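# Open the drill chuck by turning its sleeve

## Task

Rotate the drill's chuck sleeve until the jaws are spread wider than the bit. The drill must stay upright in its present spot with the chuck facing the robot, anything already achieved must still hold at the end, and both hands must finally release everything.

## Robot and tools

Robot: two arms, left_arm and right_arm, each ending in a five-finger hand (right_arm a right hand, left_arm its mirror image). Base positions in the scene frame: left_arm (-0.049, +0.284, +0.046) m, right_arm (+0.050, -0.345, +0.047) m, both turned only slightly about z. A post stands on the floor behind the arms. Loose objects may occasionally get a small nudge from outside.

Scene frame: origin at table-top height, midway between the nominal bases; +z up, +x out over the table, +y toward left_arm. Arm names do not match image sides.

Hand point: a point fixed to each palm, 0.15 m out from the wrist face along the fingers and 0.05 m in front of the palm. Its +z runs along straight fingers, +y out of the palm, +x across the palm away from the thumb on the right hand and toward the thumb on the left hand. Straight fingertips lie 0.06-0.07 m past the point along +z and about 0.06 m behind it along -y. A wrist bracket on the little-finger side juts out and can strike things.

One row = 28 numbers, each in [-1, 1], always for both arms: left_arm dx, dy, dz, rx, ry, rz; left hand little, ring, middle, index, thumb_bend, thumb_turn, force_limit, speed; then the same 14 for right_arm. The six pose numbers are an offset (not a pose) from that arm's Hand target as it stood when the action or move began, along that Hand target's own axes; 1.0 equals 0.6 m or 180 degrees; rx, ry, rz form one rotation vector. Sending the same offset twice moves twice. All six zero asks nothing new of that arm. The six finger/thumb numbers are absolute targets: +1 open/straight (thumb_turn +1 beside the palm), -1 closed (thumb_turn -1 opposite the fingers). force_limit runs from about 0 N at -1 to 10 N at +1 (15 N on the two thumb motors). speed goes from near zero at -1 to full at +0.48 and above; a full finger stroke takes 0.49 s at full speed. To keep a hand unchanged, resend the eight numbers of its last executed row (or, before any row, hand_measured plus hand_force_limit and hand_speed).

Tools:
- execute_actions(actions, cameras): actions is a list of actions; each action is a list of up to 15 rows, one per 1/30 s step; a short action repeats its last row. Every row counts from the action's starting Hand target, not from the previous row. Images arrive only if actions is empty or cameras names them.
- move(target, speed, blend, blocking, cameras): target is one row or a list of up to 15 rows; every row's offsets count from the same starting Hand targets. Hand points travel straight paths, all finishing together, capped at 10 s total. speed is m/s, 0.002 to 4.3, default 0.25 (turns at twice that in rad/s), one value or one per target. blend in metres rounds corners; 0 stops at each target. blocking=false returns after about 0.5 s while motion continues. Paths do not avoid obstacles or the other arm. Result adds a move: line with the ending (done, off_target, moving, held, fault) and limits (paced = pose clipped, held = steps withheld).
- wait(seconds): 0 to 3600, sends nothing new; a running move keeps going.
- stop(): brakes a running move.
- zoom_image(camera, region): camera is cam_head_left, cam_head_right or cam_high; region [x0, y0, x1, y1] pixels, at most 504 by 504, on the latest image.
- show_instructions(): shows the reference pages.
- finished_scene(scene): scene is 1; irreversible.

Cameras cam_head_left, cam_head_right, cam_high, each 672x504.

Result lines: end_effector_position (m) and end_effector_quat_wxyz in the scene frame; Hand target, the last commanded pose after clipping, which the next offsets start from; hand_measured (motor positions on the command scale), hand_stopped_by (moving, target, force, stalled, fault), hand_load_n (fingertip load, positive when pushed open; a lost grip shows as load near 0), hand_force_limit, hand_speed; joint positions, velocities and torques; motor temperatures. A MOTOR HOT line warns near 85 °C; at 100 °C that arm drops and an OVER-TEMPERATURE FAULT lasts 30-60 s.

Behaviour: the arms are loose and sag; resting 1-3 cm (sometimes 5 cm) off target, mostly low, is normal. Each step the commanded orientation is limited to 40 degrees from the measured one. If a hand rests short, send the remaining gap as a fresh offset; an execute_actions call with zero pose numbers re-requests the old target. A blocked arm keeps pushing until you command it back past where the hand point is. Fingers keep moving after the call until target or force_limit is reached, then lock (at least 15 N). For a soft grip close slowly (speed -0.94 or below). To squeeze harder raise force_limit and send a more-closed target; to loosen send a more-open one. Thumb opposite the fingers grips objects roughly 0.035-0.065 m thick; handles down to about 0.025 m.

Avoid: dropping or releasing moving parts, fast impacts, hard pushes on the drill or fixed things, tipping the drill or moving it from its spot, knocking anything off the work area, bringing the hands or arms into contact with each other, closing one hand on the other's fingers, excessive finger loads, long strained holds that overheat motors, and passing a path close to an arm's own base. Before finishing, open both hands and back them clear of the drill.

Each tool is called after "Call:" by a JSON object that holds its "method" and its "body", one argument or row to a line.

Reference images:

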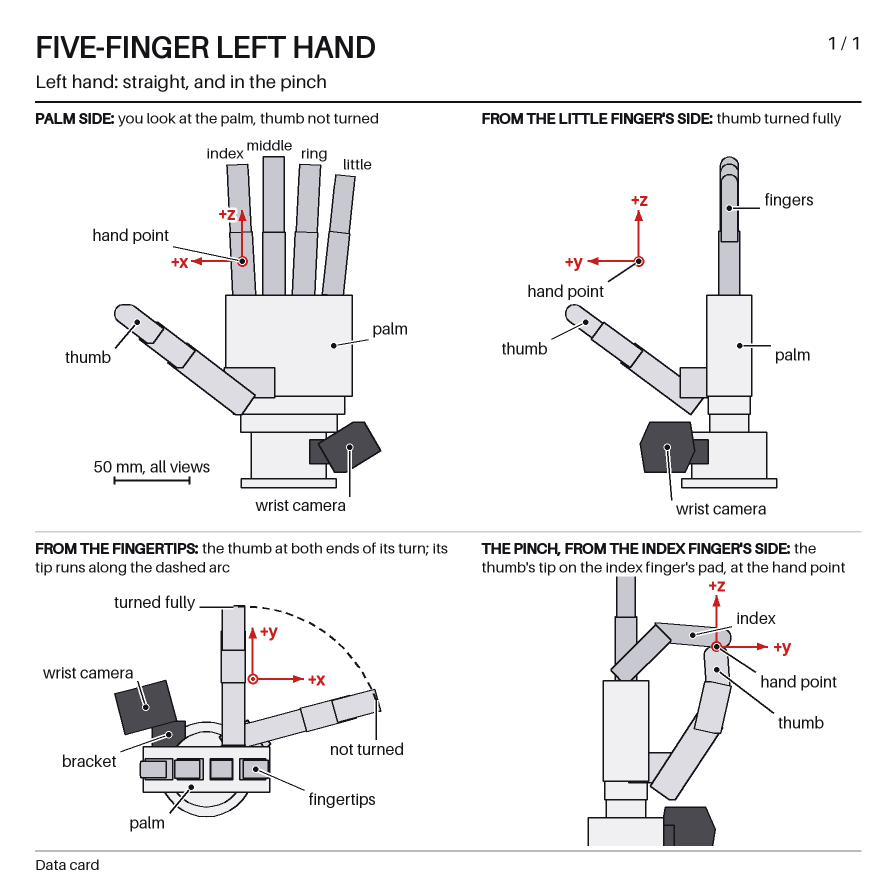

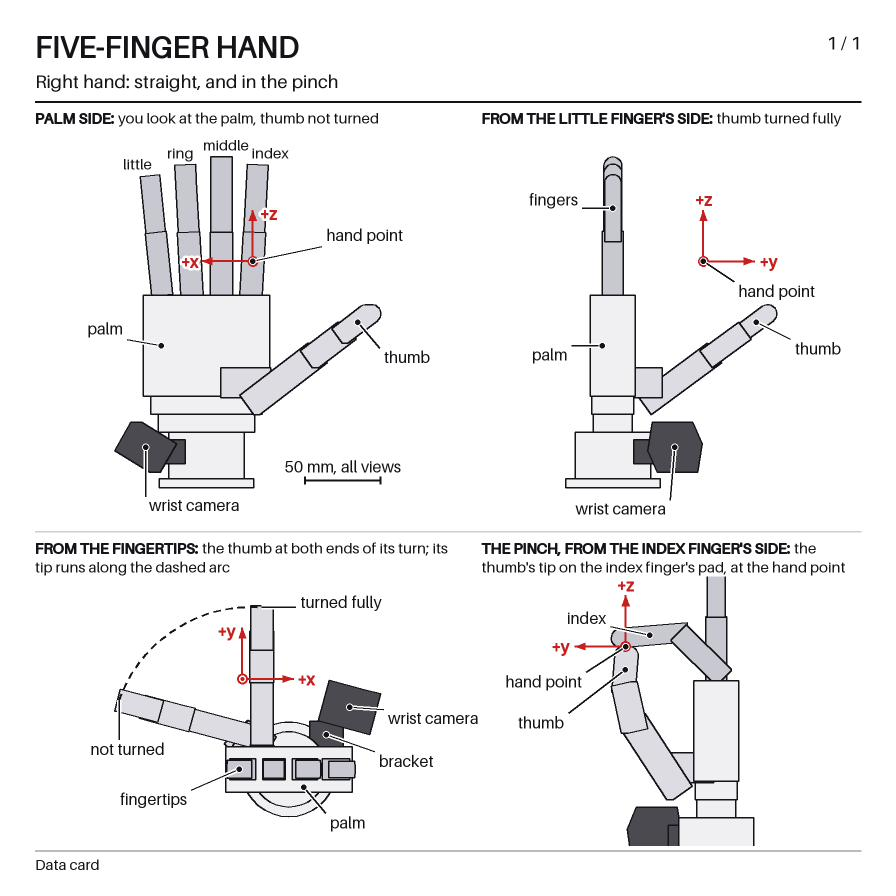

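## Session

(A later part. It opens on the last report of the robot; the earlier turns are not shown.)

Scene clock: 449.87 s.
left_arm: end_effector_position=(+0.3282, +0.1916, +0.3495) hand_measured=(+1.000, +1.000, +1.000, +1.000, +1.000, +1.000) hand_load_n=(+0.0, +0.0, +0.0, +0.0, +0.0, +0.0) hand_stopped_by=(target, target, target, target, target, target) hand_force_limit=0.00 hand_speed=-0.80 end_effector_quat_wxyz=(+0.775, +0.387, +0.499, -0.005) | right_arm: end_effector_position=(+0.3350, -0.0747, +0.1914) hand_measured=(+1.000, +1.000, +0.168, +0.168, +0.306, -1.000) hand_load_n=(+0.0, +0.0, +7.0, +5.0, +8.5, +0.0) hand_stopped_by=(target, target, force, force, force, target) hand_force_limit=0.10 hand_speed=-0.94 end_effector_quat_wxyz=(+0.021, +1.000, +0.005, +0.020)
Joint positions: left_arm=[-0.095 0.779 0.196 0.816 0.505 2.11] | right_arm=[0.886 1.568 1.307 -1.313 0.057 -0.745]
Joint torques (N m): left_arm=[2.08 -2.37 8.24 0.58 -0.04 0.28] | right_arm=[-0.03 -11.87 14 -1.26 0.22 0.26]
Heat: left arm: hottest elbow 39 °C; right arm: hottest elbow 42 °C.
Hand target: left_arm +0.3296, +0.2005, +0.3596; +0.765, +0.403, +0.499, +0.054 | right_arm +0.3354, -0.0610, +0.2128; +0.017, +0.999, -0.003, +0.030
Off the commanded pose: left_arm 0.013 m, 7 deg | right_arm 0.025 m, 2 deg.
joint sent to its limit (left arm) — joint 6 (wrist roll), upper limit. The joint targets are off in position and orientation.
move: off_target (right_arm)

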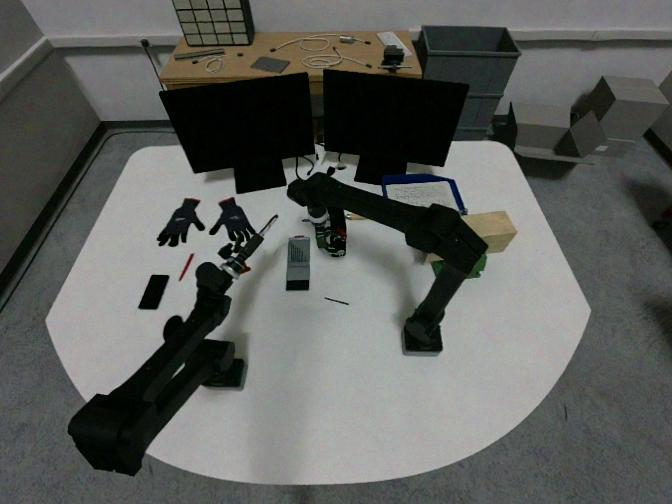

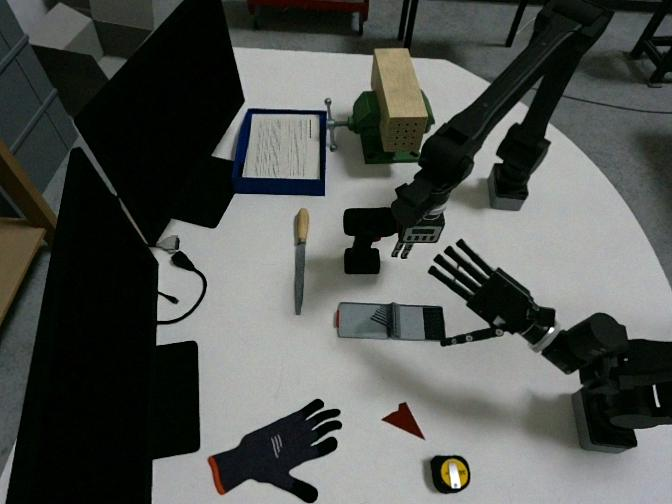

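Call:
{"method": "move", "body": {
  "target": [0,0,0,0,0,0,1,1,1,1,1,1,0,-0.8,-0.008,-0.0014,-0.0084,-0.1,0,0,1,1,0.0,0.0,-0.1,-1,0.1,-0.94],
  "speed": 0.12,
  "cameras": ["cam_head_right","cam_high"]
}}

Call:
{"method": "zoom_image", "body": {
  "camera": "cam_head_right",
  "region": [315, 195, 375, 265]
}}

Call:
{"method": "zoom_image", "body": {
  "camera": "cam_head_right",
  "region": [330, 243, 352, 265]
}}

Scene clock: 464.13 s.
left_arm: end_effector_position=(+0.3282, +0.1916, +0.3495) hand_measured=(+1.000, +1.000, +1.000, +1.000, +1.000, +1.000) hand_load_n=(+0.5, +0.0, +0.0, +0.0, +0.0, +0.0) hand_stopped_by=(target, target, target, target, target, target) hand_force_limit=0.00 hand_speed=-0.80 end_effector_quat_wxyz=(+0.775, +0.387, +0.499, -0.005) | right_arm: end_effector_position=(+0.3312, -0.0744, +0.1900) hand_measured=(+1.000, +1.000, +0.168, +0.168, +0.306, -1.000) hand_load_n=(+0.0, +0.0, +6.0, +5.5, +8.5, +0.0) hand_stopped_by=(target, target, force, force, force, target) hand_force_limit=0.10 hand_speed=-0.94 end_effector_quat_wxyz=(+0.160, +0.987, +0.003, +0.014)
Joint positions: left_arm=[-0.095 0.779 0.196 0.816 0.505 2.11] | right_arm=[0.957 1.728 1.427 -1.508 0.22 -0.644]
Joint torques (N m): left_arm=[2.14 -2.49 8.28 0.55 -0.04 0.27] | right_arm=[-1.67 -14.21 8.91 -0.05 0.03 -0.08]
Heat: left arm: hottest elbow 39 °C; right arm: hottest elbow 41 °C.
Hand target: left_arm +0.3296, +0.2005, +0.3596; +0.765, +0.403, +0.499, +0.054 | right_arm +0.3315, -0.0724, +0.1977; +0.154, +0.988, +0.001, +0.021 (not the last commanded pose)
Off the commanded pose: left_arm 0.013 m, 7 deg | right_arm 0.031 m, 3 deg.
joint sent to its limit (left arm) — joint 6 (wrist roll), upper limit. The joint targets are off in position and orientation.
move: held (right_arm; a check stopped the path); limits=held
pose unreachable (right arm): on one or more control steps of this call, first in action 0 (counted from 0), this arm could not follow its commanded pose, so it was not sent that pose on those steps. It may still have moved: this result reports where it is.
cause: moving toward the commanded pose would bring a part of the arm too close to another arm (a part of this arm just beyond joint 4 (wrist pitch) and a part of the left arm just beyond its joint 6 (wrist roll), where that arm would come to rest).

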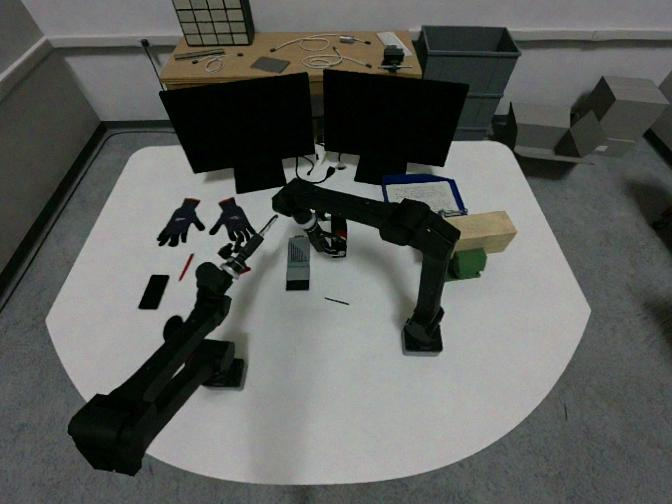

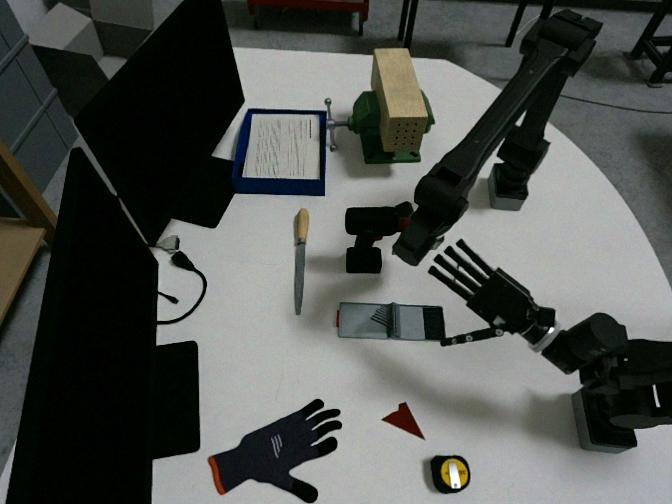

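Scaled by 7.200 from the camera's image (finer frame: 960x720).

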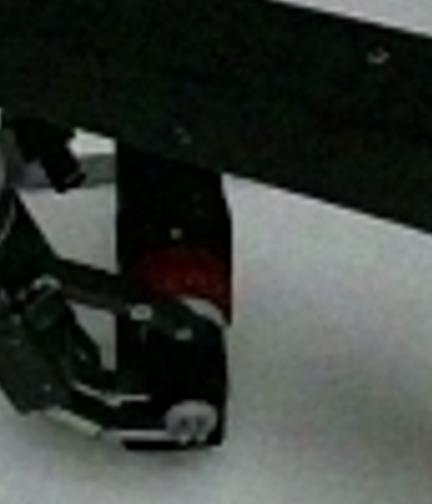

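Scaled by 22.909 from the camera's image (finer frame: 960x720).

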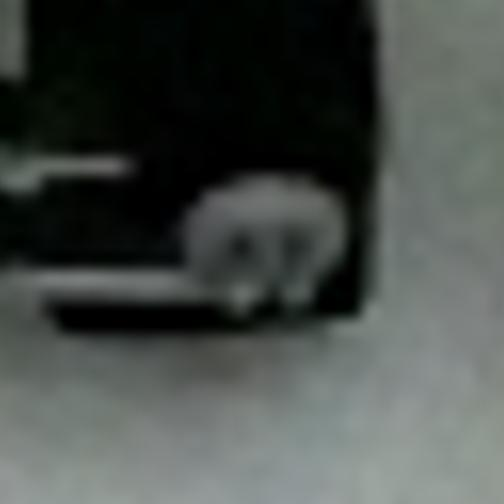

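Call:
{"method": "move", "body": {
  "target": [0.136,0.187,-0.158,-0.0999,0.093,0.0246,1,1,1,1,1,1,0,-0.8,0,0,0,0,0,0,1,1,0.0,0.0,-0.1,-1,0.1,-0.94],
  "speed": 0.15,
  "cameras": ["cam_head_right","cam_high"]
}}

Scene clock: 476.63 s.
left_arm: end_effector_position=(+0.3282, +0.3647, +0.3375) hand_measured=(+1.000, +1.000, +1.000, +1.000, +1.000, +1.000) hand_load_n=(+0.0, +0.0, +0.0, +0.0, +0.0, +0.0) hand_stopped_by=(target, target, target, target, target, target) hand_force_limit=0.00 hand_speed=-0.80 end_effector_quat_wxyz=(+0.747, +0.263, +0.588, +0.161) | right_arm: end_effector_position=(+0.3312, -0.0744, +0.1900) hand_measured=(+1.000, +1.000, +0.168, +0.168, +0.306, -1.000) hand_load_n=(-0.5, +0.0, +6.0, +5.5, +8.5, +0.0) hand_stopped_by=(target, target, force, force, force, target) hand_force_limit=0.10 hand_speed=-0.94 end_effector_quat_wxyz=(+0.160, +0.987, +0.003, +0.014)
Joint positions: left_arm=[0.351 0.751 0.184 0.761 0.496 2.11] | right_arm=[0.957 1.728 1.427 -1.508 0.22 -0.644]
Joint torques (N m): left_arm=[1.9 -0.62 9.35 2.21 0.01 0.26] | right_arm=[-1.67 -14.51 8.94 0.01 0.06 -0.11]
Motor temperatures (°C): left_arm=[33 37 39 31 30 29] | right_arm=[32 34 39 33 32 30]
Heat: left arm: hottest elbow 39 °C; right arm: hottest elbow 39 °C.
Hand target: left_arm +0.3294, +0.3685, +0.3593; +0.735, +0.286, +0.575, +0.218 | right_arm +0.3315, -0.0724, +0.1977; +0.154, +0.988, +0.001, +0.021
Off the commanded pose: left_arm 0.022 m, 7 deg | right_arm 0.008 m, 1 deg.
joint sent to its limit (left arm) — joint 6 (wrist roll), upper limit. The joint targets are off in position and orientation.
move: off_target (left_arm)

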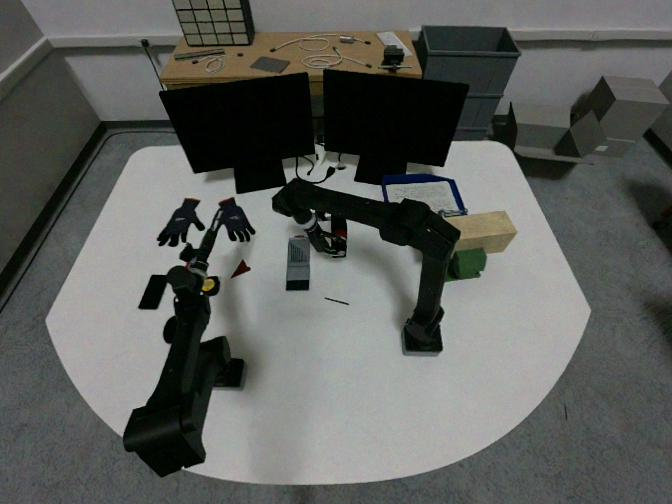

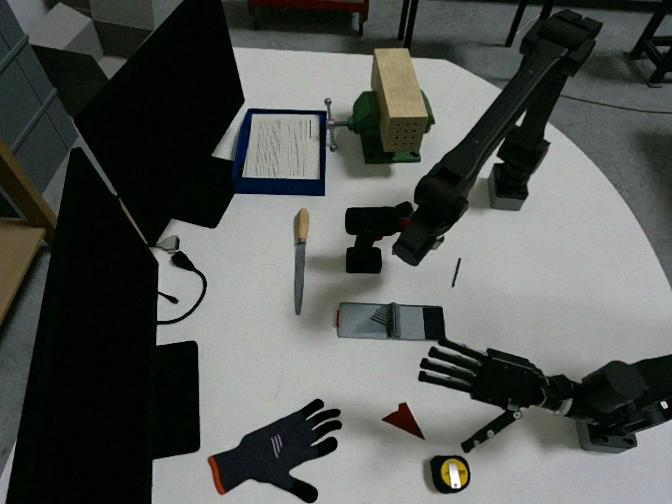

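Call:
{"method": "zoom_image", "body": {
  "camera": "cam_high",
  "region": [400, 210, 480, 290]
}}

Scaled by 6.300 from the camera's image (finer frame: 960x720).

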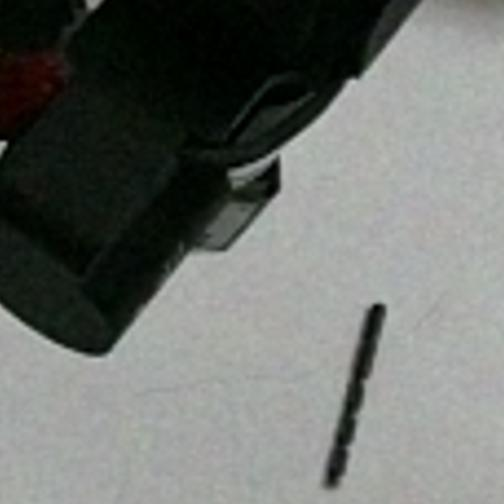

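Call:
{"method": "move", "body": {
  "target": [
    [0,0,0,0,0,0,1,1,1,1,1,1,0,-0.8,0,0,0,0,0,0,1,1,1,1,1,-1,0.1,-0.5],
    [0,0,0,0,0,0,1,1,1,1,1,1,0,-0.8,0.013,-0.0114,-0.0098,0.1539,0,0,1,1,1,1,1,-1,0.1,-0.5],
    [0,0,0,0,0,0,1,1,1,1,1,1,0,-0.8,0.017,0.0082,-0.0104,0.3206,0,0,1,1,1,1,1,-1,0.1,-0.5],
    [0,0,0,0,0,0,1,1,1,1,1,1,0,-0.8,0.0105,0.0215,-0.009,0.515,0,0,1,1,1,1,1,-1,0.1,-0.5]
  ],
  "speed": 0.2,
  "blend": [0,0.02,0.02,0],
  "cameras": ["cam_head_right","cam_high"]
}}

Call:
{"method": "zoom_image", "body": {
  "camera": "cam_head_right",
  "region": [315, 195, 375, 265]
}}

Call:
{"method": "zoom_image", "body": {
  "camera": "cam_high",
  "region": [340, 170, 480, 280]
}}

Scene clock: 497.63 s.
left_arm: end_effector_position=(+0.3282, +0.3647, +0.3375) hand_measured=(+1.000, +1.000, +1.000, +1.000, +1.000, +1.000) hand_load_n=(+0.0, +0.0, +0.5, +0.0, +0.0, +0.0) hand_stopped_by=(target, target, target, target, target, target) hand_force_limit=0.00 hand_speed=-0.80 end_effector_quat_wxyz=(+0.747, +0.263, +0.588, +0.161) | right_arm: end_effector_position=(+0.3288, -0.0812, +0.1939) hand_measured=(+1.000, +1.000, +1.000, +1.000, +1.000, -1.000) hand_load_n=(+0.0, +0.0, +0.0, -0.5, +0.0, +0.0) hand_stopped_by=(target, target, target, target, target, target) hand_force_limit=0.10 hand_speed=-0.50 end_effector_quat_wxyz=(-0.599, +0.801, +0.007, -0.008)
Joint positions: left_arm=[0.351 0.751 0.184 0.761 0.496 2.11] | right_arm=[0.348 1.202 0.667 -0.292 -1.176 -0.782]
Joint torques (N m): left_arm=[1.9 -0.67 9.33 2.18 0.01 0.27] | right_arm=[-2.78 -8.06 9.31 2.56 -0.78 0.08]
Heat: left arm: hottest elbow 40 °C; right arm: hottest elbow 38 °C.
Hand target: left_arm +0.3294, +0.3685, +0.3593; +0.735, +0.286, +0.575, +0.218 | right_arm +0.3375, -0.0830, +0.2070; -0.609, +0.793, +0.016, +0.014
Off the commanded pose: left_arm 0.022 m, 7 deg | right_arm 0.016 m, 3 deg.
joint sent to its limit (left arm) — joint 6 (wrist roll), upper limit. The joint targets are off in position and orientation.
move: off_target (right_arm)

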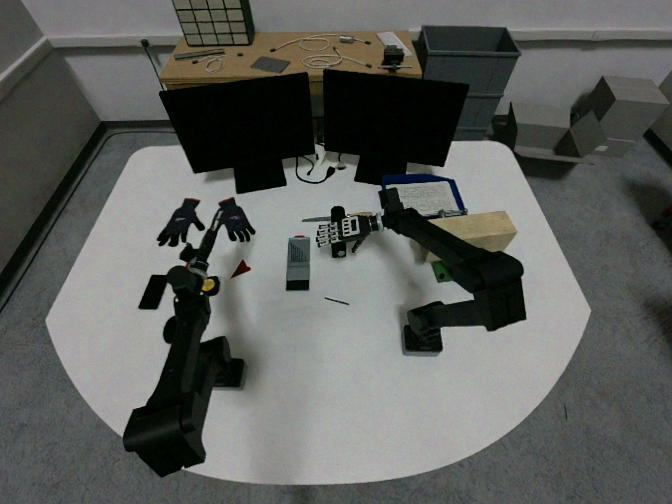

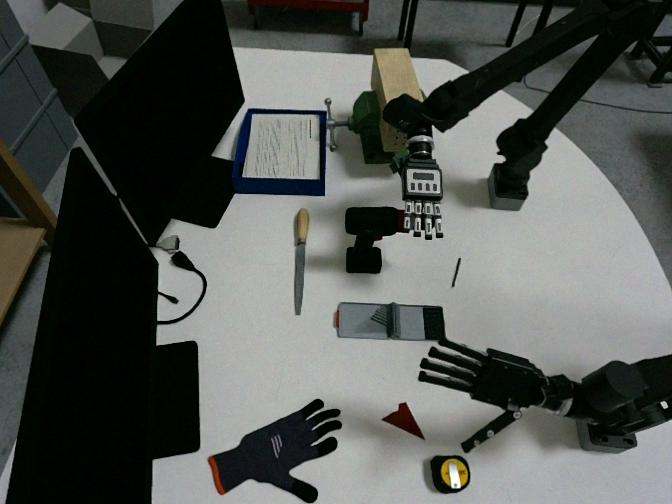

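Scaled by 7.200 from the camera's image (finer frame: 960x720).

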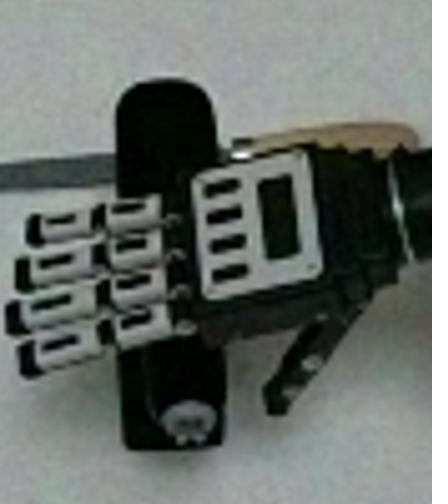

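Scaled by 3.600 from the camera's image (finer frame: 960x720).

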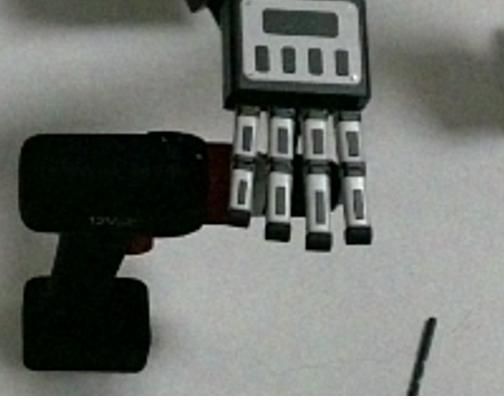

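Call:
{"method": "move", "body": {
  "target": [0,0,0,0,0,0,1,1,1,1,1,1,0,-0.8,0.0125,0.0095,-0.013,0,0,0,1,1,0.5,0.5,0.6,-1,0.1,-0.5],
  "speed": 0.1,
  "cameras": []
}}

Scene clock: 504.70 s.
left_arm: end_effector_position=(+0.3282, +0.3647, +0.3375) hand_measured=(+1.000, +1.000, +1.000, +1.000, +1.000, +1.000) hand_load_n=(+0.0, +0.0, +0.0, +0.0, +0.0, +0.0) hand_stopped_by=(target, target, target, target, target, target) hand_force_limit=0.00 hand_speed=-0.80 end_effector_quat_wxyz=(+0.747, +0.263, +0.588, +0.161) | right_arm: end_effector_position=(+0.3376, -0.0921, +0.1955) hand_measured=(+1.000, +1.000, +0.500, +0.500, +0.600, -1.000) hand_load_n=(+0.0, +0.0, +0.0, +0.0, +0.0, +0.0) hand_stopped_by=(target, target, target, target, target, target) hand_force_limit=0.10 hand_speed=-0.50 end_effector_quat_wxyz=(-0.604, +0.797, +0.005, +0.006)
Joint positions: left_arm=[0.351 0.751 0.184 0.761 0.496 2.11] | right_arm=[0.306 1.202 0.667 -0.296 -1.197 -0.811]
Joint torques (N m): left_arm=[1.85 -0.62 9.36 2.19 0.01 0.27] | right_arm=[-2.55 -5.89 10.78 0.66 -0.8 -0.24]
Heat: left arm: hottest elbow 40 °C; right arm: hottest elbow 38 °C.
Hand target: left_arm +0.3294, +0.3685, +0.3593; +0.735, +0.286, +0.575, +0.218 | right_arm +0.3452, -0.0920, +0.2038; -0.609, +0.793, +0.016, +0.014
Off the commanded pose: left_arm 0.022 m, 7 deg | right_arm 0.011 m, 2 deg.
joint sent to its limit (left arm) — joint 6 (wrist roll), upper limit. The joint targets are off in position and orientation.
move: off_target (right_arm)

Call:
{"method": "move", "body": {
  "target": [0,0,0,0,0,0,1,1,1,1,1,1,0,-0.8,-0.002,0.0085,0.0075,0,0,0,1,1,0.5,0.5,0.6,-1,0.1,-0.5],
  "speed": 0.1,
  "cameras": []
}}

Scene clock: 508.70 s.
left_arm: end_effector_position=(+0.3282, +0.3647, +0.3375) hand_measured=(+1.000, +1.000, +1.000, +1.000, +1.000, +1.000) hand_load_n=(-0.5, +0.0, +0.0, +0.0, +0.0, +0.0) hand_stopped_by=(target, target, target, target, target, target) hand_force_limit=0.00 hand_speed=-0.80 end_effector_quat_wxyz=(+0.747, +0.263, +0.588, +0.161) | right_arm: end_effector_position=(+0.3377, -0.0921, +0.1930) hand_measured=(+1.000, +1.000, +0.500, +0.500, +0.600, -1.000) hand_load_n=(+0.0, +0.0, +0.0, +0.0, +0.0, +0.0) hand_stopped_by=(target, target, target, target, target, target) hand_force_limit=0.10 hand_speed=-0.50 end_effector_quat_wxyz=(-0.604, +0.797, +0.003, +0.003)
Joint positions: left_arm=[0.351 0.751 0.184 0.761 0.496 2.11] | right_arm=[0.306 1.21 0.667 -0.296 -1.197 -0.811]
Joint torques (N m): left_arm=[1.85 -0.67 9.35 2.17 0.01 0.27] | right_arm=[-1.9 -6.12 9.63 2.3 -0.54 -0.08]
Heat: left arm: hottest elbow 40 °C; right arm: hottest elbow 38 °C.
Hand target: left_arm +0.3294, +0.3685, +0.3593; +0.735, +0.286, +0.575, +0.218 | right_arm +0.3443, -0.0889, +0.1977; -0.609, +0.793, +0.016, +0.014
Off the commanded pose: left_arm 0.022 m, 7 deg | right_arm 0.009 m, 2 deg.
joint sent to its limit (left arm) — joint 6 (wrist roll), upper limit. The joint targets are off in position and orientation.
move: done

Call:
{"method": "move", "body": {
  "target": [0,0,0,0,0,0,1,1,1,1,1,1,0,-0.8,0,-0.003,0.008,0,0,0,1,1,0.0,0.0,-0.1,-1,0.1,-0.94],
  "speed": 0.1,
  "cameras": ["cam_head_right"]
}}

Call:
{"method": "zoom_image", "body": {
  "camera": "cam_head_right",
  "region": [315, 195, 375, 265]
}}

Scene clock: 516.50 s.
left_arm: end_effector_position=(+0.3282, +0.3647, +0.3375) hand_measured=(+1.000, +1.000, +1.000, +1.000, +1.000, +1.000) hand_load_n=(+0.0, +0.0, +0.0, +0.0, +0.0, +0.0) hand_stopped_by=(target, target, target, target, target, target) hand_force_limit=0.00 hand_speed=-0.80 end_effector_quat_wxyz=(+0.747, +0.263, +0.588, +0.161) | right_arm: end_effector_position=(+0.3403, -0.0898, +0.1946) hand_measured=(+1.000, +1.000, +0.152, +0.124, +0.368, -1.000) hand_load_n=(+0.0, +0.0, +5.5, +7.0, +8.0, +0.0) hand_stopped_by=(target, target, force, force, force, target) hand_force_limit=0.10 hand_speed=-0.94 end_effector_quat_wxyz=(-0.605, +0.796, +0.005, +0.008)
Joint positions: left_arm=[0.351 0.751 0.184 0.761 0.496 2.11] | right_arm=[0.311 1.21 0.667 -0.27 -1.193 -0.794]
Joint torques (N m): left_arm=[1.9 -0.62 9.36 2.21 0.01 0.27] | right_arm=[-0.62 -5.89 9.55 2.4 -0.36 0.09]
Heat: left arm: hottest elbow 40 °C; right arm: hottest elbow 38 °C.
Hand target: left_arm +0.3294, +0.3685, +0.3593; +0.735, +0.286, +0.575, +0.218 | right_arm +0.3442, -0.0838, +0.1982; -0.609, +0.793, +0.016, +0.014
Off the commanded pose: left_arm 0.022 m, 7 deg | right_arm 0.008 m, 2 deg.
joint sent to its limit (left arm) — joint 6 (wrist roll), upper limit. The joint targets are off in position and orientation.
move: done

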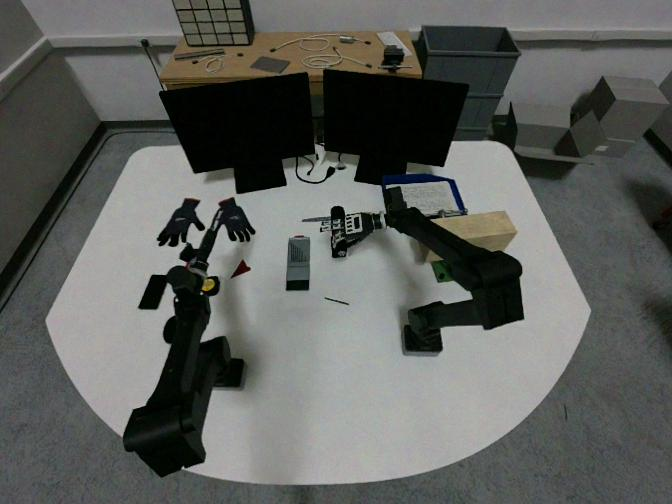

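Scaled by 7.200 from the camera's image (finer frame: 960x720).

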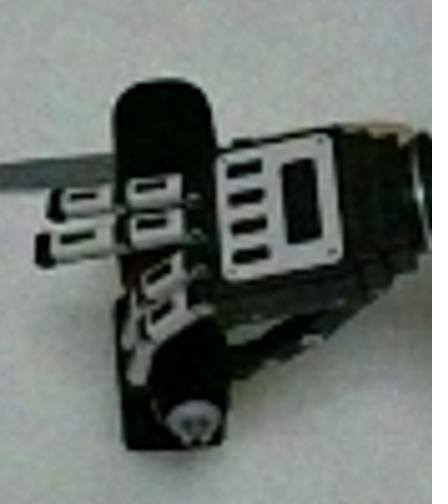

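Call:
{"method": "move", "body": {
  "target": [0,0,0,0,0,0,1,1,1,1,1,1,0,-0.8,0.0175,-0.0168,0.0075,-0.139,0,0,1,1,0.0,0.0,-0.1,-1,0.1,-0.94],
  "speed": 0.15,
  "cameras": ["cam_head_right"]
}}

Call:
{"method": "zoom_image", "body": {
  "camera": "cam_head_right",
  "region": [315, 195, 375, 265]
}}

Scene clock: 526.80 s.
left_arm: end_effector_position=(+0.3282, +0.3647, +0.3375) hand_measured=(+1.000, +1.000, +1.000, +1.000, +1.000, +1.000) hand_load_n=(+0.0, +0.0, +0.0, +0.0, +0.0, +0.0) hand_stopped_by=(target, target, target, target, target, target) hand_force_limit=0.00 hand_speed=-0.80 end_effector_quat_wxyz=(+0.747, +0.263, +0.588, +0.161) | right_arm: end_effector_position=(+0.3402, -0.0862, +0.1876) hand_measured=(+1.000, +1.000, +0.152, +0.124, +0.368, -1.000) hand_load_n=(+0.0, +0.0, +3.5, +3.5, +6.5, +0.0) hand_stopped_by=(target, target, force, force, force, target) hand_force_limit=0.10 hand_speed=-0.94 end_effector_quat_wxyz=(-0.417, +0.909, +0.000, +0.003)
Joint positions: left_arm=[0.351 0.751 0.184 0.761 0.496 2.11] | right_arm=[0.494 1.236 0.884 -0.75 -0.751 -0.94]
Joint torques (N m): left_arm=[2.02 -0.56 9.37 2.21 0 0.27] | right_arm=[-0.44 -6.48 14.26 0.24 -0.22 -0.21]
Heat: left arm: hottest elbow 40 °C; right arm: hottest elbow 38 °C.
Hand target: left_arm +0.3294, +0.3685, +0.3593; +0.735, +0.286, +0.575, +0.218 | right_arm +0.3543, -0.0768, +0.2072; -0.422, +0.906, +0.013, +0.017
Off the commanded pose: left_arm 0.022 m, 7 deg | right_arm 0.026 m, 2 deg.
joint sent to its limit (left arm) — joint 6 (wrist roll), upper limit. The joint targets are off in position and orientation.
move: off_target (right_arm)

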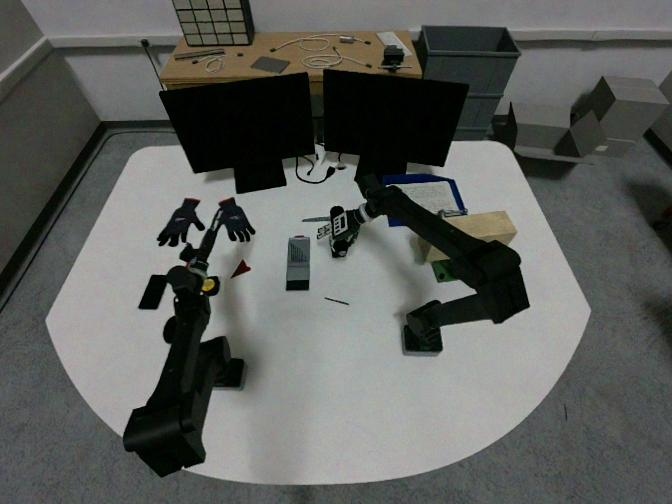

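Scaled by 7.200 from the camera's image (finer frame: 960x720).

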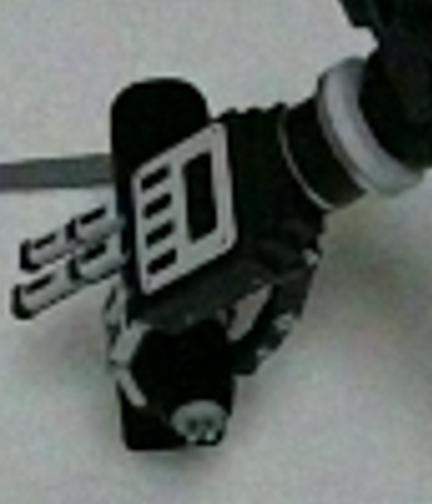

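Call:
{"method": "move", "body": {
  "target": [0,0,0,0,0,0,1,1,1,1,1,1,0,-0.8,0,-0.011,-0.005,0,0,0,1,1,-0.1,-0.1,-0.2,-1,0.3,-0.94],
  "speed": 0.15,
  "cameras": ["cam_head_right"]
}}

Call:
{"method": "zoom_image", "body": {
  "camera": "cam_head_right",
  "region": [315, 195, 375, 265]
}}

Scene clock: 532.10 s.
left_arm: end_effector_position=(+0.3282, +0.3647, +0.3375) hand_measured=(+1.000, +1.000, +1.000, +1.000, +1.000, +1.000) hand_load_n=(+0.0, +0.0, +0.0, +0.0, +0.0, +0.0) hand_stopped_by=(target, target, target, target, target, target) hand_force_limit=0.00 hand_speed=-0.80 end_effector_quat_wxyz=(+0.747, +0.263, +0.588, +0.161) | right_arm: end_effector_position=(+0.3401, -0.0874, +0.1888) hand_measured=(+1.000, +1.000, +0.136, +0.098, +0.352, -1.000) hand_load_n=(+0.0, +0.0, +6.0, +6.5, +9.5, -1.0) hand_stopped_by=(target, target, force, force, force, target) hand_force_limit=0.30 hand_speed=-0.94 end_effector_quat_wxyz=(-0.413, +0.911, -0.002, +0.002)
Joint positions: left_arm=[0.351 0.751 0.184 0.761 0.496 2.11] | right_arm=[0.494 1.236 0.89 -0.764 -0.745 -0.942]
Joint torques (N m): left_arm=[1.9 -0.56 9.37 2.19 0 0.27] | right_arm=[-1.03 -6.83 14.87 0.06 -0.35 -0.14]
Heat: left arm: hottest elbow 40 °C; right arm: hottest elbow 38 °C.
Hand target: left_arm +0.3294, +0.3685, +0.3593; +0.735, +0.286, +0.575, +0.218 | right_arm +0.3540, -0.0749, +0.2142; -0.422, +0.906, +0.013, +0.017
Off the commanded pose: left_arm 0.022 m, 7 deg | right_arm 0.032 m, 3 deg.
joint sent to its limit (left arm) — joint 6 (wrist roll), upper limit. The joint targets are off in position and orientation.
move: off_target (right_arm)

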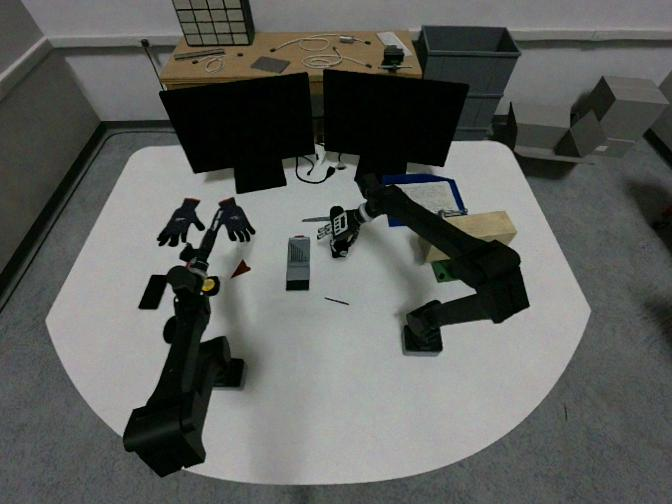

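Scaled by 7.200 from the camera's image (finer frame: 960x720).

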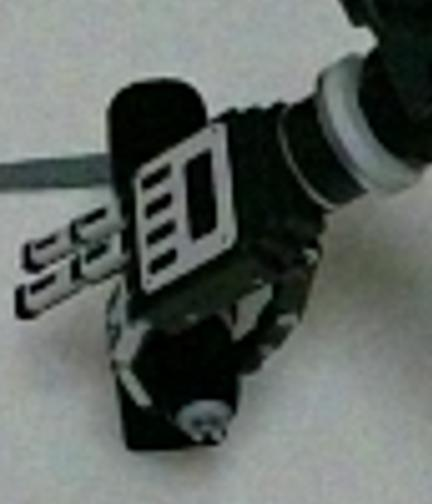

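Call:
{"method": "move", "body": {
  "target": [0,0,0,0,0,0,1,1,1,1,1,1,0,-0.8,0.002,-0.0257,0.01,-0.139,0,0,1,1,-0.1,-0.1,-0.2,-1,0.3,-0.94],
  "speed": 0.15,
  "cameras": ["cam_head_right"]
}}

Call:
{"method": "zoom_image", "body": {
  "camera": "cam_head_right",
  "region": [315, 195, 375, 265]
}}

Scene clock: 539.40 s.
left_arm: end_effector_position=(+0.3282, +0.3647, +0.3375) hand_measured=(+1.000, +1.000, +1.000, +1.000, +1.000, +1.000) hand_load_n=(+0.0, +0.0, +0.0, +0.0, +0.0, +0.0) hand_stopped_by=(target, target, target, target, target, target) hand_force_limit=0.00 hand_speed=-0.80 end_effector_quat_wxyz=(+0.747, +0.263, +0.588, +0.161) | right_arm: end_effector_position=(+0.3405, -0.0845, +0.1885) hand_measured=(+1.000, +1.000, +0.136, +0.098, +0.352, -1.000) hand_load_n=(+0.0, +0.0, +3.0, +7.0, +9.0, +0.5) hand_stopped_by=(target, target, force, force, force, target) hand_force_limit=0.30 hand_speed=-0.94 end_effector_quat_wxyz=(-0.193, +0.981, -0.002, -0.005)
Joint positions: left_arm=[0.351 0.751 0.184 0.761 0.496 2.11] | right_arm=[0.696 1.384 1.12 -1.072 -0.314 -0.885]
Joint torques (N m): left_arm=[1.9 -0.73 9.33 2.18 0.01 0.27] | right_arm=[0.03 -9.82 16.47 0.01 -0.13 0.05]
Heat: left arm: hottest elbow 40 °C; right arm: hottest elbow 40 °C.
Hand target: left_arm +0.3294, +0.3685, +0.3593; +0.735, +0.286, +0.575, +0.218 | right_arm +0.3547, -0.0603, +0.2222; -0.216, +0.976, +0.009, +0.020
Off the commanded pose: left_arm 0.022 m, 7 deg | right_arm 0.044 m, 4 deg.
joint sent to its limit (left arm) — joint 6 (wrist roll), upper limit. The joint targets are off in position and orientation.
move: off_target (right_arm)

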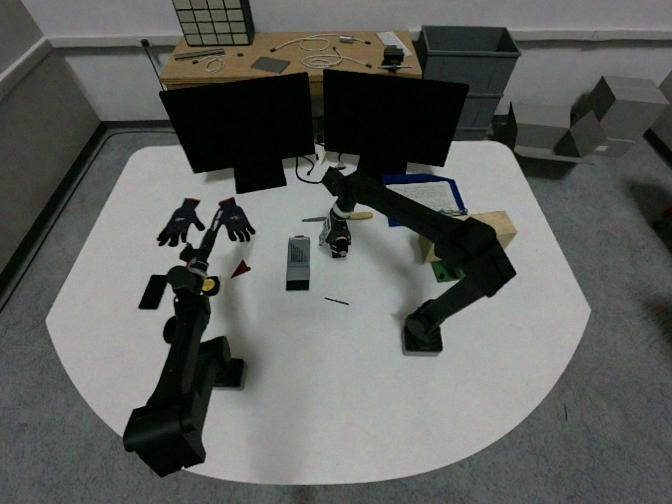

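Scaled by 7.200 from the camera's image (finer frame: 960x720).

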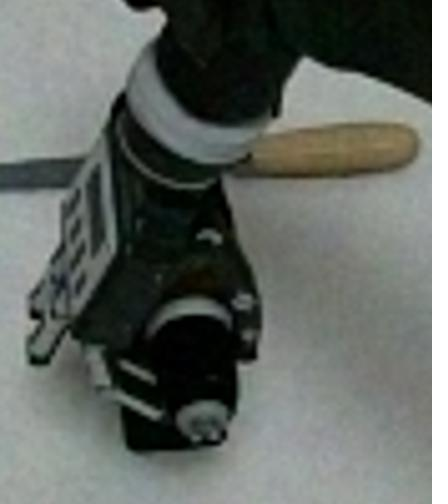

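Call:
{"method": "move", "body": {
  "target": [0,0,0,0,0,0,1,1,1,1,1,1,0,-0.8,-0.003,-0.0204,0.0038,-0.139,0,0,1,1,-0.1,-0.1,-0.2,-1,0.3,-0.94],
  "speed": 0.15,
  "cameras": ["cam_head_right"]
}}

Call:
{"method": "zoom_image", "body": {
  "camera": "cam_head_right",
  "region": [315, 195, 375, 265]
}}

Call:
{"method": "zoom_image", "body": {
  "camera": "cam_head_right",
  "region": [330, 243, 352, 265]
}}

Scene clock: 546.20 s.
left_arm: end_effector_position=(+0.3282, +0.3647, +0.3375) hand_measured=(+1.000, +1.000, +1.000, +1.000, +1.000, +1.000) hand_load_n=(+0.0, +0.0, +0.0, +0.0, +0.0, +0.0) hand_stopped_by=(target, target, target, target, target, target) hand_force_limit=0.00 hand_speed=-0.80 end_effector_quat_wxyz=(+0.747, +0.263, +0.588, +0.161) | right_arm: end_effector_position=(+0.3393, -0.0634, +0.1905) hand_measured=(+1.000, +1.000, +0.136, +0.098, +0.352, -1.000) hand_load_n=(+0.0, +0.0, +4.5, +9.0, +6.5, +0.0) hand_stopped_by=(target, target, force, force, force, target) hand_force_limit=0.30 hand_speed=-0.94 end_effector_quat_wxyz=(+0.019, +1.000, +0.014, -0.006)
Joint positions: left_arm=[0.351 0.751 0.184 0.761 0.496 2.11] | right_arm=[0.882 1.619 1.362 -1.35 0.017 -0.767]
Joint torques (N m): left_arm=[1.79 -0.62 9.33 2.18 0 0.27] | right_arm=[-1.2 -13.68 16.03 -0.9 0.3 0.06]
Heat: left arm: hottest elbow 40 °C; right arm: hottest elbow 41 °C.
Hand target: left_arm +0.3294, +0.3685, +0.3593; +0.735, +0.286, +0.575, +0.218 | right_arm +0.3527, -0.0483, +0.2252; +0.001, +1.000, +0.004, +0.021
Off the commanded pose: left_arm 0.022 m, 7 deg | right_arm 0.040 m, 4 deg.
joint sent to its limit (left arm) — joint 6 (wrist roll), upper limit. The joint targets are off in position and orientation.
move: off_target (right_arm)

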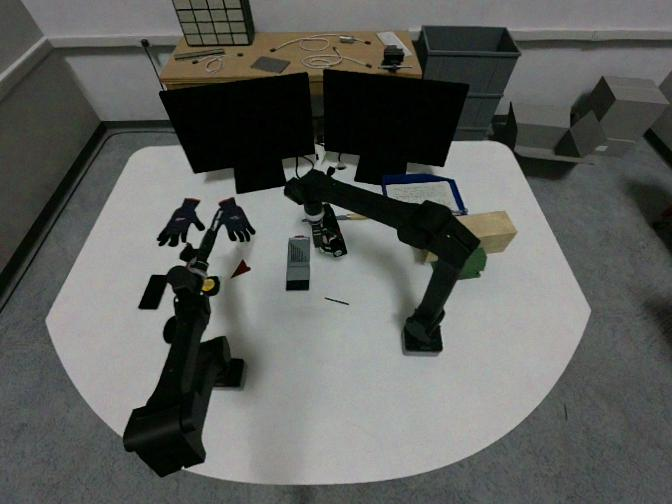

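Scaled by 7.200 from the camera's image (finer frame: 960x720).

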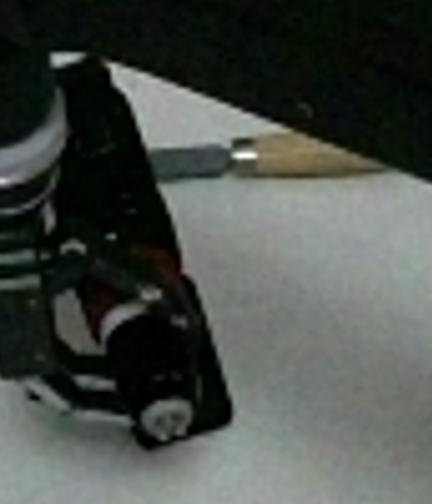

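Scaled by 22.909 from the camera's image (finer frame: 960x720).

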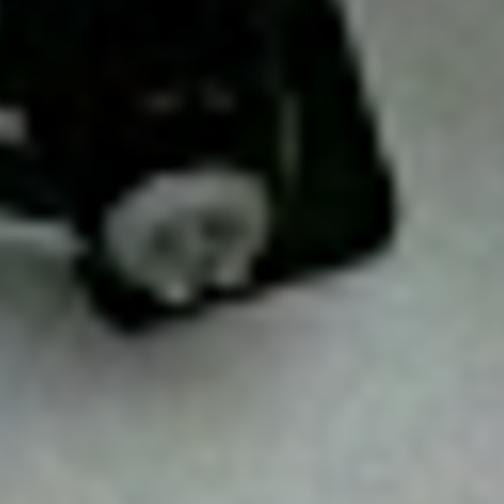

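Call:
{"method": "wait", "body": {
  "seconds": 0.2,
  "cameras": ["all"]
}}

Call:
{"method": "zoom_image", "body": {
  "camera": "cam_high",
  "region": [330, 180, 450, 290]
}}

Call:
{"method": "zoom_image", "body": {
  "camera": "cam_head_left",
  "region": [305, 195, 365, 265]
}}

Scene clock: 550.60 s.
left_arm: end_effector_position=(+0.3282, +0.3647, +0.3375) hand_measured=(+1.000, +1.000, +1.000, +1.000, +1.000, +1.000) hand_load_n=(+0.0, +0.0, +0.0, +0.0, +0.0, +0.0) hand_stopped_by=(target, target, target, target, target, target) hand_force_limit=0.00 hand_speed=-0.80 end_effector_quat_wxyz=(+0.747, +0.263, +0.588, +0.161) | right_arm: end_effector_position=(+0.3393, -0.0634, +0.1905) hand_measured=(+1.000, +1.000, +0.136, +0.098, +0.352, -1.000) hand_load_n=(+0.0, +0.0, +4.5, +9.0, +6.5, +0.0) hand_stopped_by=(target, target, force, force, force, target) hand_force_limit=0.30 hand_speed=-0.94 end_effector_quat_wxyz=(+0.019, +1.000, +0.014, -0.006)
Joint positions: left_arm=[0.351 0.751 0.184 0.761 0.496 2.11] | right_arm=[0.882 1.619 1.362 -1.35 0.017 -0.767]
Joint torques (N m): left_arm=[1.9 -0.56 9.36 2.18 0 0.27] | right_arm=[-0.67 -13.63 15.84 -0.88 0.33 0.12]
Heat: left arm: hottest elbow 40 °C; right arm: hottest elbow 42 °C.
Hand target: left_arm +0.3294, +0.3685, +0.3593; +0.735, +0.286, +0.575, +0.218 | right_arm +0.3527, -0.0483, +0.2252; +0.001, +1.000, +0.004, +0.021
Off the commanded pose: left_arm 0.022 m, 7 deg | right_arm 0.040 m, 4 deg.
wait: 0.20 s; at rest from the start

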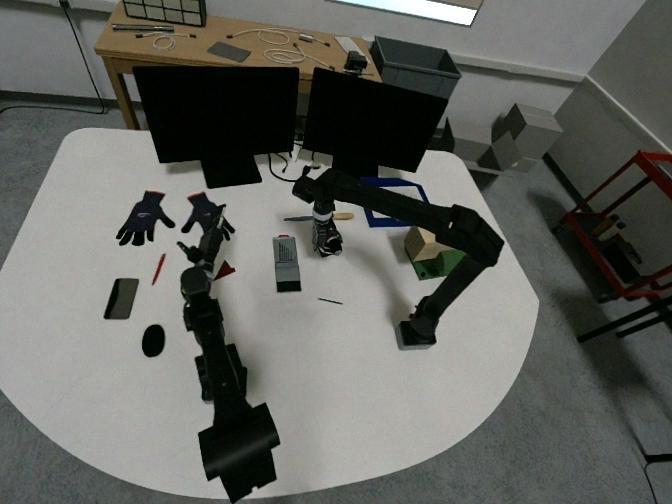

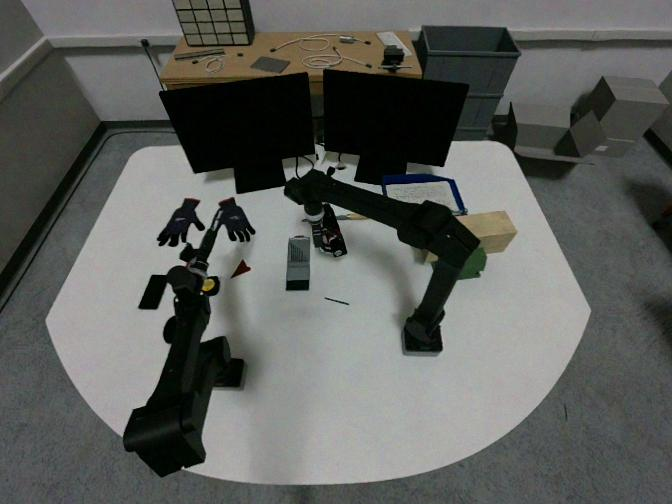

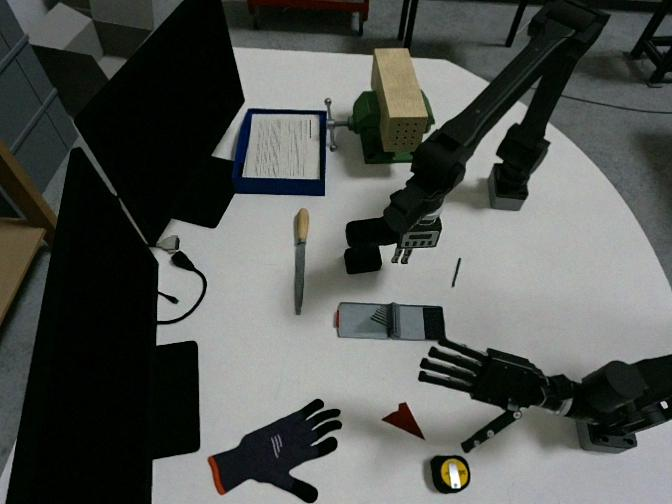

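Scaled by 4.200 from the camera's image (finer frame: 960x720).

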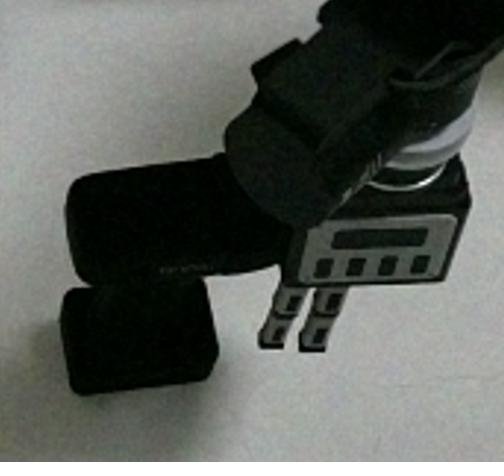

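Scaled by 7.200 from the camera's image (finer frame: 960x720).

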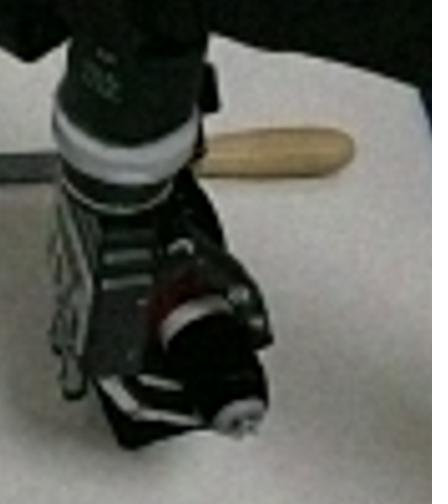

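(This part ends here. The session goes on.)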